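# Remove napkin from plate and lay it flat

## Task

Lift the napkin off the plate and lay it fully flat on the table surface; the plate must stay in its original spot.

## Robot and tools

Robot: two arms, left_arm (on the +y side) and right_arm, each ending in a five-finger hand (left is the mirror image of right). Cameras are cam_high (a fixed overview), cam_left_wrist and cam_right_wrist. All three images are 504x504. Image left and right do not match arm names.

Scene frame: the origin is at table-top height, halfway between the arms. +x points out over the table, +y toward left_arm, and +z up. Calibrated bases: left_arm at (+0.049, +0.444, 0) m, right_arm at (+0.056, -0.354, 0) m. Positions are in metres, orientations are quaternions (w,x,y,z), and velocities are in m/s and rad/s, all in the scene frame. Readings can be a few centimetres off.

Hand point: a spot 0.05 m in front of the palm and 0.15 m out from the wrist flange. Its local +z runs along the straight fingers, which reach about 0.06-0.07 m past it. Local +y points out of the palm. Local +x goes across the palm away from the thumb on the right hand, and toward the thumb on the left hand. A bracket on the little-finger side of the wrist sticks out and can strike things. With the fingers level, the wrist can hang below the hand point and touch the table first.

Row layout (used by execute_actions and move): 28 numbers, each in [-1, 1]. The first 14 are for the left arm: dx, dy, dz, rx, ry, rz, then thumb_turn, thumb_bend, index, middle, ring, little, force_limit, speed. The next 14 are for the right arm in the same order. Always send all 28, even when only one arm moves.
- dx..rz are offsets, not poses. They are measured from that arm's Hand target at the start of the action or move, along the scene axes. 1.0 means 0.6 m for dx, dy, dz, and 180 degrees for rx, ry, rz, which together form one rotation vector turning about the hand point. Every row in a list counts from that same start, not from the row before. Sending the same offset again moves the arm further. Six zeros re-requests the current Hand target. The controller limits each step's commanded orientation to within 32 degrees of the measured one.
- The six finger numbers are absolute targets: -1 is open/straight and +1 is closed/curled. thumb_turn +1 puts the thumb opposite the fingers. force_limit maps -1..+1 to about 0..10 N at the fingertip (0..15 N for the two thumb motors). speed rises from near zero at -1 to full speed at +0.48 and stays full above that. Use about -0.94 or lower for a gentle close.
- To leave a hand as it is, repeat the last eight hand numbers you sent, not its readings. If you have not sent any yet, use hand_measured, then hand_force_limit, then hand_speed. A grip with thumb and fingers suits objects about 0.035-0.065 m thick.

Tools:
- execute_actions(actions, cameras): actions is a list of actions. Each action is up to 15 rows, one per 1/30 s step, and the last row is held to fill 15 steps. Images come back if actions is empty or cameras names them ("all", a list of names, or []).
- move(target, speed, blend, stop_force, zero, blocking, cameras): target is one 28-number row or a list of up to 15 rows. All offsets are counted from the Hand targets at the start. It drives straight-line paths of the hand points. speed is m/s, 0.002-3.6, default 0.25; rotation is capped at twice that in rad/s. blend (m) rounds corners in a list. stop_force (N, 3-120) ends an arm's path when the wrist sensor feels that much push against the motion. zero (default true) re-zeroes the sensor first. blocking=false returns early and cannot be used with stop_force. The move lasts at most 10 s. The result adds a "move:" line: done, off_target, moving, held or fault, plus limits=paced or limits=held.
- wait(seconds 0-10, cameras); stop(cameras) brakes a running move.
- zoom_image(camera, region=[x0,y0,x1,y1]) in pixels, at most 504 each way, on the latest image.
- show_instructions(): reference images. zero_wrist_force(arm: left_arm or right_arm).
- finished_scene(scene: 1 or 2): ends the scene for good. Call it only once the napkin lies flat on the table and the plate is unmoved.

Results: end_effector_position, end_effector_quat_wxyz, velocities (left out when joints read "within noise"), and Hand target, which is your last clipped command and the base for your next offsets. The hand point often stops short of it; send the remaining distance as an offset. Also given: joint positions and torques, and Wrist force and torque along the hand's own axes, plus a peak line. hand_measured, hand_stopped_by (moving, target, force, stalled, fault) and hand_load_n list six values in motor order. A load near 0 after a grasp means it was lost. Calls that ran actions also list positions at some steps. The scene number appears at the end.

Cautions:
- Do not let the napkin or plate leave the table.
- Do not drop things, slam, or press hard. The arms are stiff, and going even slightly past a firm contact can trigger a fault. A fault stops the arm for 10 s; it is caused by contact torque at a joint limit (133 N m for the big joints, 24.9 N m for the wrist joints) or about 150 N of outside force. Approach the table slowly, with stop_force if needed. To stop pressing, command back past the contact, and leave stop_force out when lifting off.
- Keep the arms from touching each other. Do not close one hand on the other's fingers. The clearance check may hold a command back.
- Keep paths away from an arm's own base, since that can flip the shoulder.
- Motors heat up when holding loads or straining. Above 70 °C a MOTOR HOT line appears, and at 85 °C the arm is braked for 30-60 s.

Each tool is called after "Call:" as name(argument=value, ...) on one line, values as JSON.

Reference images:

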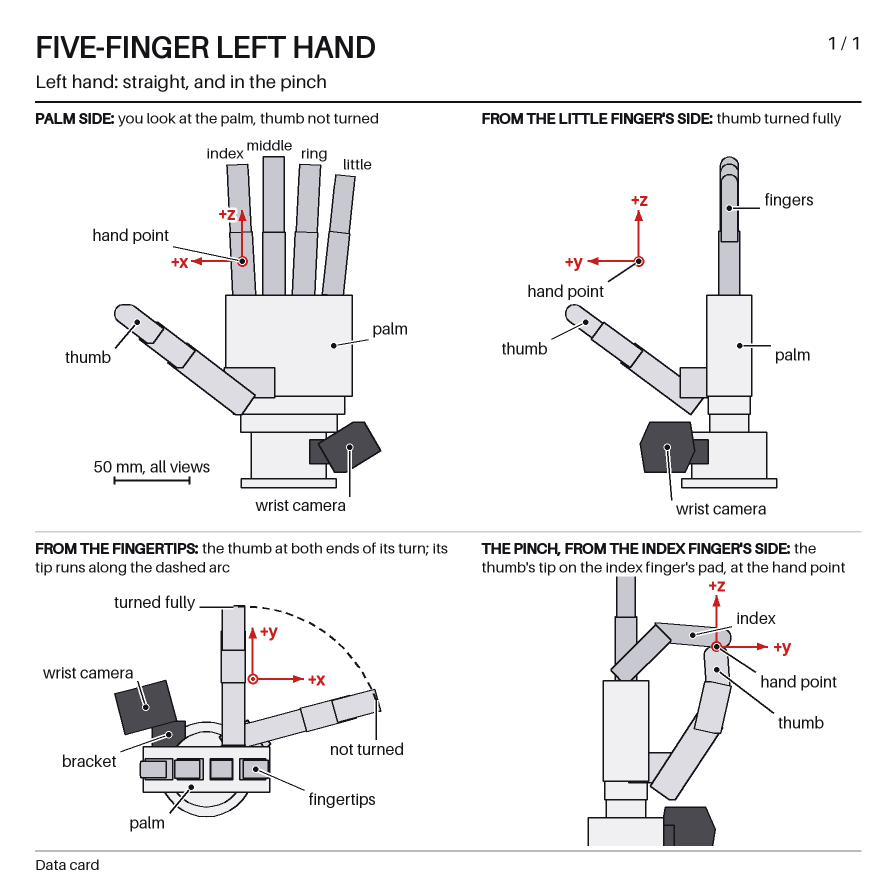

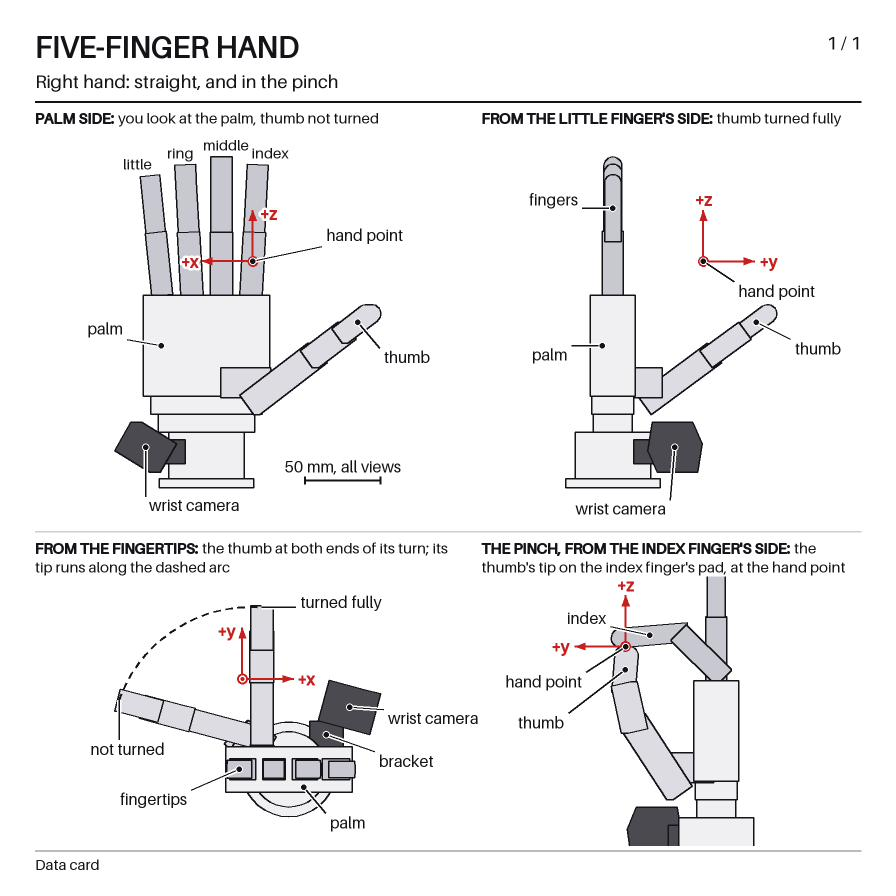

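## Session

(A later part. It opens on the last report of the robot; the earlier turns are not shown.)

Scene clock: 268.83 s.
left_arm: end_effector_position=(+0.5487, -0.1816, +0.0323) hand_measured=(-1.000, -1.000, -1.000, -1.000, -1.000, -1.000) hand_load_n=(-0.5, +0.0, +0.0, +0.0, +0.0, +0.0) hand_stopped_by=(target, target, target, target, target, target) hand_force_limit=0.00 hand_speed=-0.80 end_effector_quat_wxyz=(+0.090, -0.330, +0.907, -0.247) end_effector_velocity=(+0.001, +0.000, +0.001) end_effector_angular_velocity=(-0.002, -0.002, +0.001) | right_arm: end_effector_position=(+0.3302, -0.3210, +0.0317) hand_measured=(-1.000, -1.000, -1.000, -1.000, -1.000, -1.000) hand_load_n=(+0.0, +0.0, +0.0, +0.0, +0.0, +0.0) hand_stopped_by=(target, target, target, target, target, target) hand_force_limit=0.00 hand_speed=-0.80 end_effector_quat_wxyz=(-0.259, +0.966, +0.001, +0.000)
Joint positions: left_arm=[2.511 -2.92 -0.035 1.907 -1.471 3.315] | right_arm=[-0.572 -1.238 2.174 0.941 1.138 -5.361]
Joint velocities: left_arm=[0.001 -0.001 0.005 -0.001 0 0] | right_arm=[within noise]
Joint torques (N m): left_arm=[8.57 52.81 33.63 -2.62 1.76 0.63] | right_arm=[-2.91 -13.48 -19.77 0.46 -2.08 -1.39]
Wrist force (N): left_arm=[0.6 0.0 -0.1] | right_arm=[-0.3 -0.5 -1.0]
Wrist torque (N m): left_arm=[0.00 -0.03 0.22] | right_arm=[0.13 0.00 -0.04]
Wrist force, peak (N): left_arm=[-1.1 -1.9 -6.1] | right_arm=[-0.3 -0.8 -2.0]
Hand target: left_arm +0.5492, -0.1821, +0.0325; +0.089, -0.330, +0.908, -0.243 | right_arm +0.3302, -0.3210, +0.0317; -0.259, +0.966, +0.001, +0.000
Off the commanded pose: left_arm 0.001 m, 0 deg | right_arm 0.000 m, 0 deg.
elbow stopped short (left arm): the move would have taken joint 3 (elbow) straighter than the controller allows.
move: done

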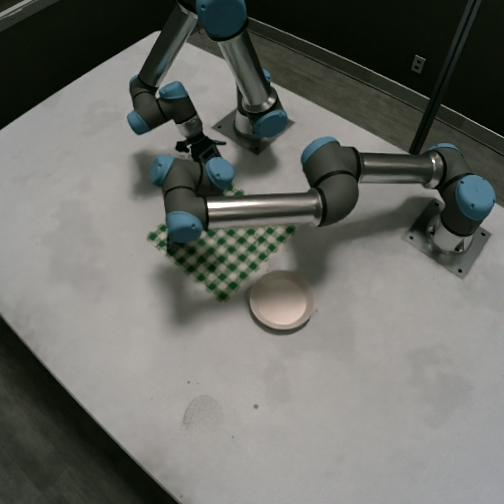

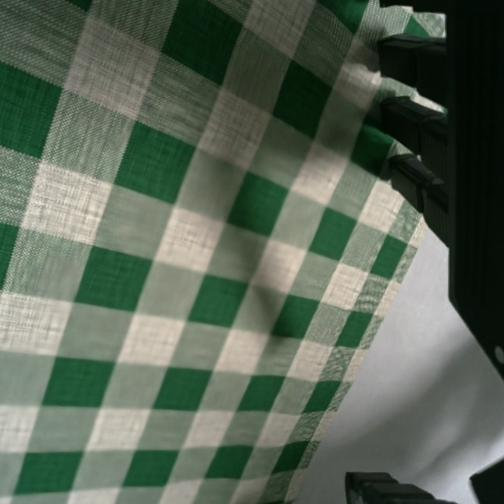

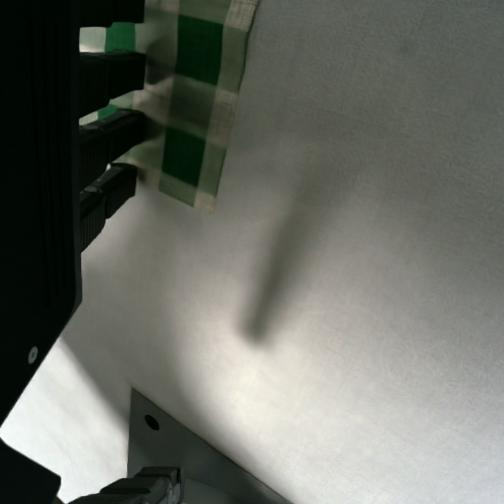

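Call:
move(target=[[-0.002,0.003,0.02,0,0,0,-1,-1,-1,-1,-1,-1,0,-0.8,0,0,0.02,0,0,0,-1,-1,-1,-1,-1,-1,0,-0.8],[-0.03,0.06,0.1,0,0,0,-1,-1,-1,-1,-1,-1,0,-0.8,0,0,0.1,0,0,0,-1,-1,-1,-1,-1,-1,0,-0.8]], speed=0.05, blend=[0.003,0])

Call:
move(target=[[-0.2,0.5,0.2,0,0,0,-1,-1,-1,-1,-1,-1,0,-0.8,0,0.0,0.25,0,0,0,-1,-1,-1,-1,-1,-1,0,-0.8],[-0.25,0.8,0.2,0,0,0,-1,-1,-1,-1,-1,-1,0,-0.8,0,-0.1,0.3,0,0,0,-1,-1,-1,-1,-1,-1,0,-0.8]], speed=0.3, blend=0.03, cameras=["all"])

Call:
zoom_image(camera="cam_high", region=[110, 140, 340, 370])

Scene clock: 287.87 s.
left_arm: end_effector_position=(+0.5312, -0.1460, +0.0924) hand_measured=(-1.000, -1.000, -1.000, -1.000, -1.000, -1.000) hand_load_n=(+0.0, +0.0, +0.0, +0.0, +0.0, +0.0) hand_stopped_by=(target, target, target, target, target, target) hand_force_limit=0.00 hand_speed=-0.80 end_effector_quat_wxyz=(+0.089, -0.330, +0.908, -0.243) | right_arm: end_effector_position=(+0.3303, -0.3211, +0.0917) hand_measured=(-1.000, -1.000, -1.000, -1.000, -1.000, -1.000) hand_load_n=(+0.0, +0.0, +0.0, +0.0, +0.0, +0.0) hand_stopped_by=(target, target, target, target, target, target) hand_force_limit=0.00 hand_speed=-0.80 end_effector_quat_wxyz=(-0.259, +0.966, +0.001, +0.001)
Joint positions: left_arm=[2.535 -2.637 -0.453 2.032 -1.46 3.338] | right_arm=[-0.572 -1.364 2.124 1.117 1.138 -5.361]
Joint torques (N m): left_arm=[-7.1 58.67 30.68 -2.86 -0.39 -1.42] | right_arm=[6.09 -10.55 -1.28 1.63 -1.93 0.29]
Wrist force (N): left_arm=[-0.1 -0.3 0.4] | right_arm=[0.3 0.3 -0.1]
Wrist torque (N m): left_arm=[-0.08 0.07 0.12] | right_arm=[0.11 -0.03 0.02]
Wrist force, peak (N): left_arm=[0.6 -0.1 0.6] | right_arm=[-0.5 -0.9 -2.1]
Hand target: left_arm +0.5312, -0.1461, +0.0925; +0.089, -0.330, +0.908, -0.243 | right_arm +0.3302, -0.3210, +0.0917; -0.259, +0.966, +0.001, +0.000
Off the commanded pose: left_arm 0.000 m, 0 deg | right_arm 0.000 m, 0 deg.
elbow stopped short (left arm): the move would have taken joint 3 (elbow) straighter than the controller allows.
move: done

Scene clock: 290.20 s.
left_arm: end_effector_position=(+0.3812, +0.3340, +0.2124) hand_measured=(-1.000, -1.000, -1.000, -1.000, -1.000, -1.000) hand_load_n=(+0.0, +0.0, +0.0, +0.0, +0.0, +0.0) hand_stopped_by=(target, target, target, target, target, target) hand_force_limit=0.00 hand_speed=-0.80 end_effector_quat_wxyz=(+0.089, -0.330, +0.908, -0.243) | right_arm: end_effector_position=(+0.3303, -0.3810, +0.2717) hand_measured=(-1.000, -1.000, -1.000, -1.000, -1.000, -1.000) hand_load_n=(+0.0, +0.0, +0.0, +0.0, +0.0, +0.0) hand_stopped_by=(target, target, target, target, target, target) hand_force_limit=0.00 hand_speed=-0.80 end_effector_quat_wxyz=(-0.259, +0.966, +0.001, +0.000)
Joint positions: left_arm=[3.514 -1.574 -1.846 2.054 -1.086 4.295] | right_arm=[-0.739 -1.556 1.828 1.672 1.194 -5.532]
Joint torques (N m): left_arm=[9.22 20.68 23.18 -3.28 0.88 1.4] | right_arm=[-5.21 -35.3 -9.58 3.24 -1.55 -1.45]
Wrist force (N): left_arm=[0.4 0.1 -0.3] | right_arm=[0.1 0.4 -0.4]
Wrist torque (N m): left_arm=[0.04 -0.01 0.17] | right_arm=[0.14 -0.04 0.01]
Wrist force, peak (N): left_arm=[1.2 -1.6 2.1] | right_arm=[0.0 0.8 0.8]
Hand target: left_arm +0.3812, +0.3339, +0.2125; +0.089, -0.330, +0.908, -0.243 | right_arm +0.3302, -0.3810, +0.2717; -0.259, +0.966, +0.001, +0.000
Off the commanded pose: left_arm 0.000 m, 0 deg | right_arm 0.000 m, 0 deg.
move: done

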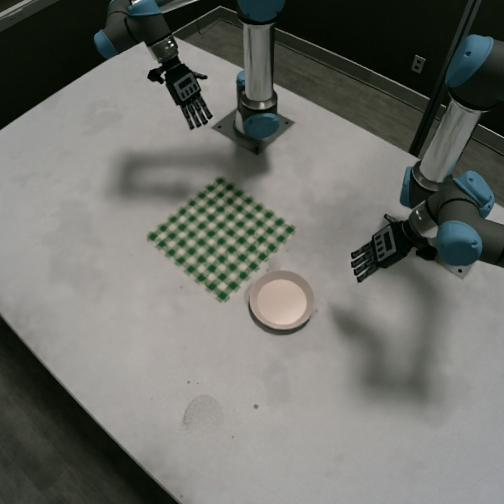

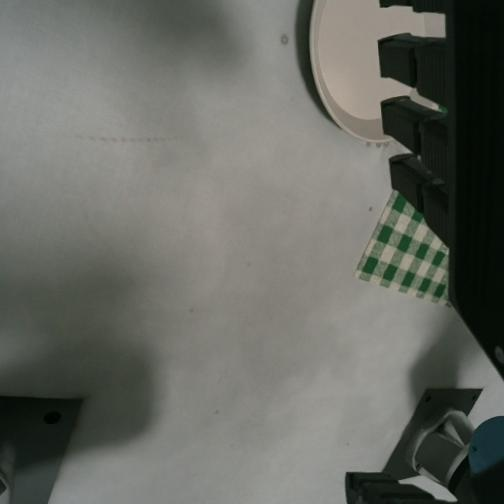

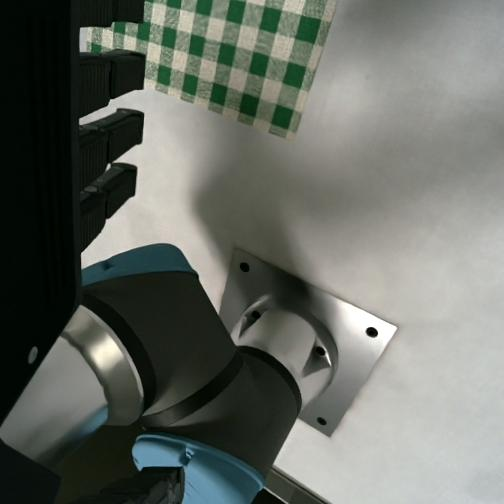

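Scaled by 2.191.

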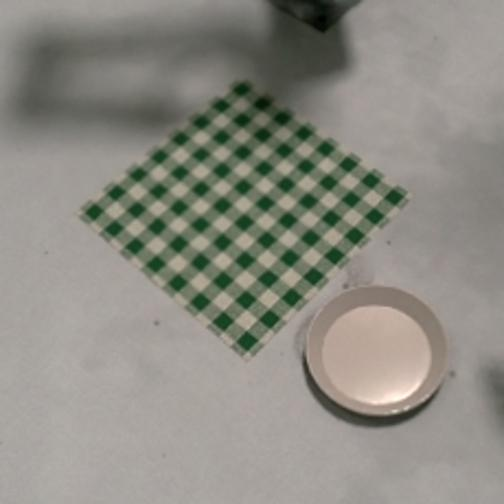

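The napkin is flat and fully off the plate, and the plate hasn't moved.

Call:
finished_scene(scene=2)

The scene is finished: the task was done.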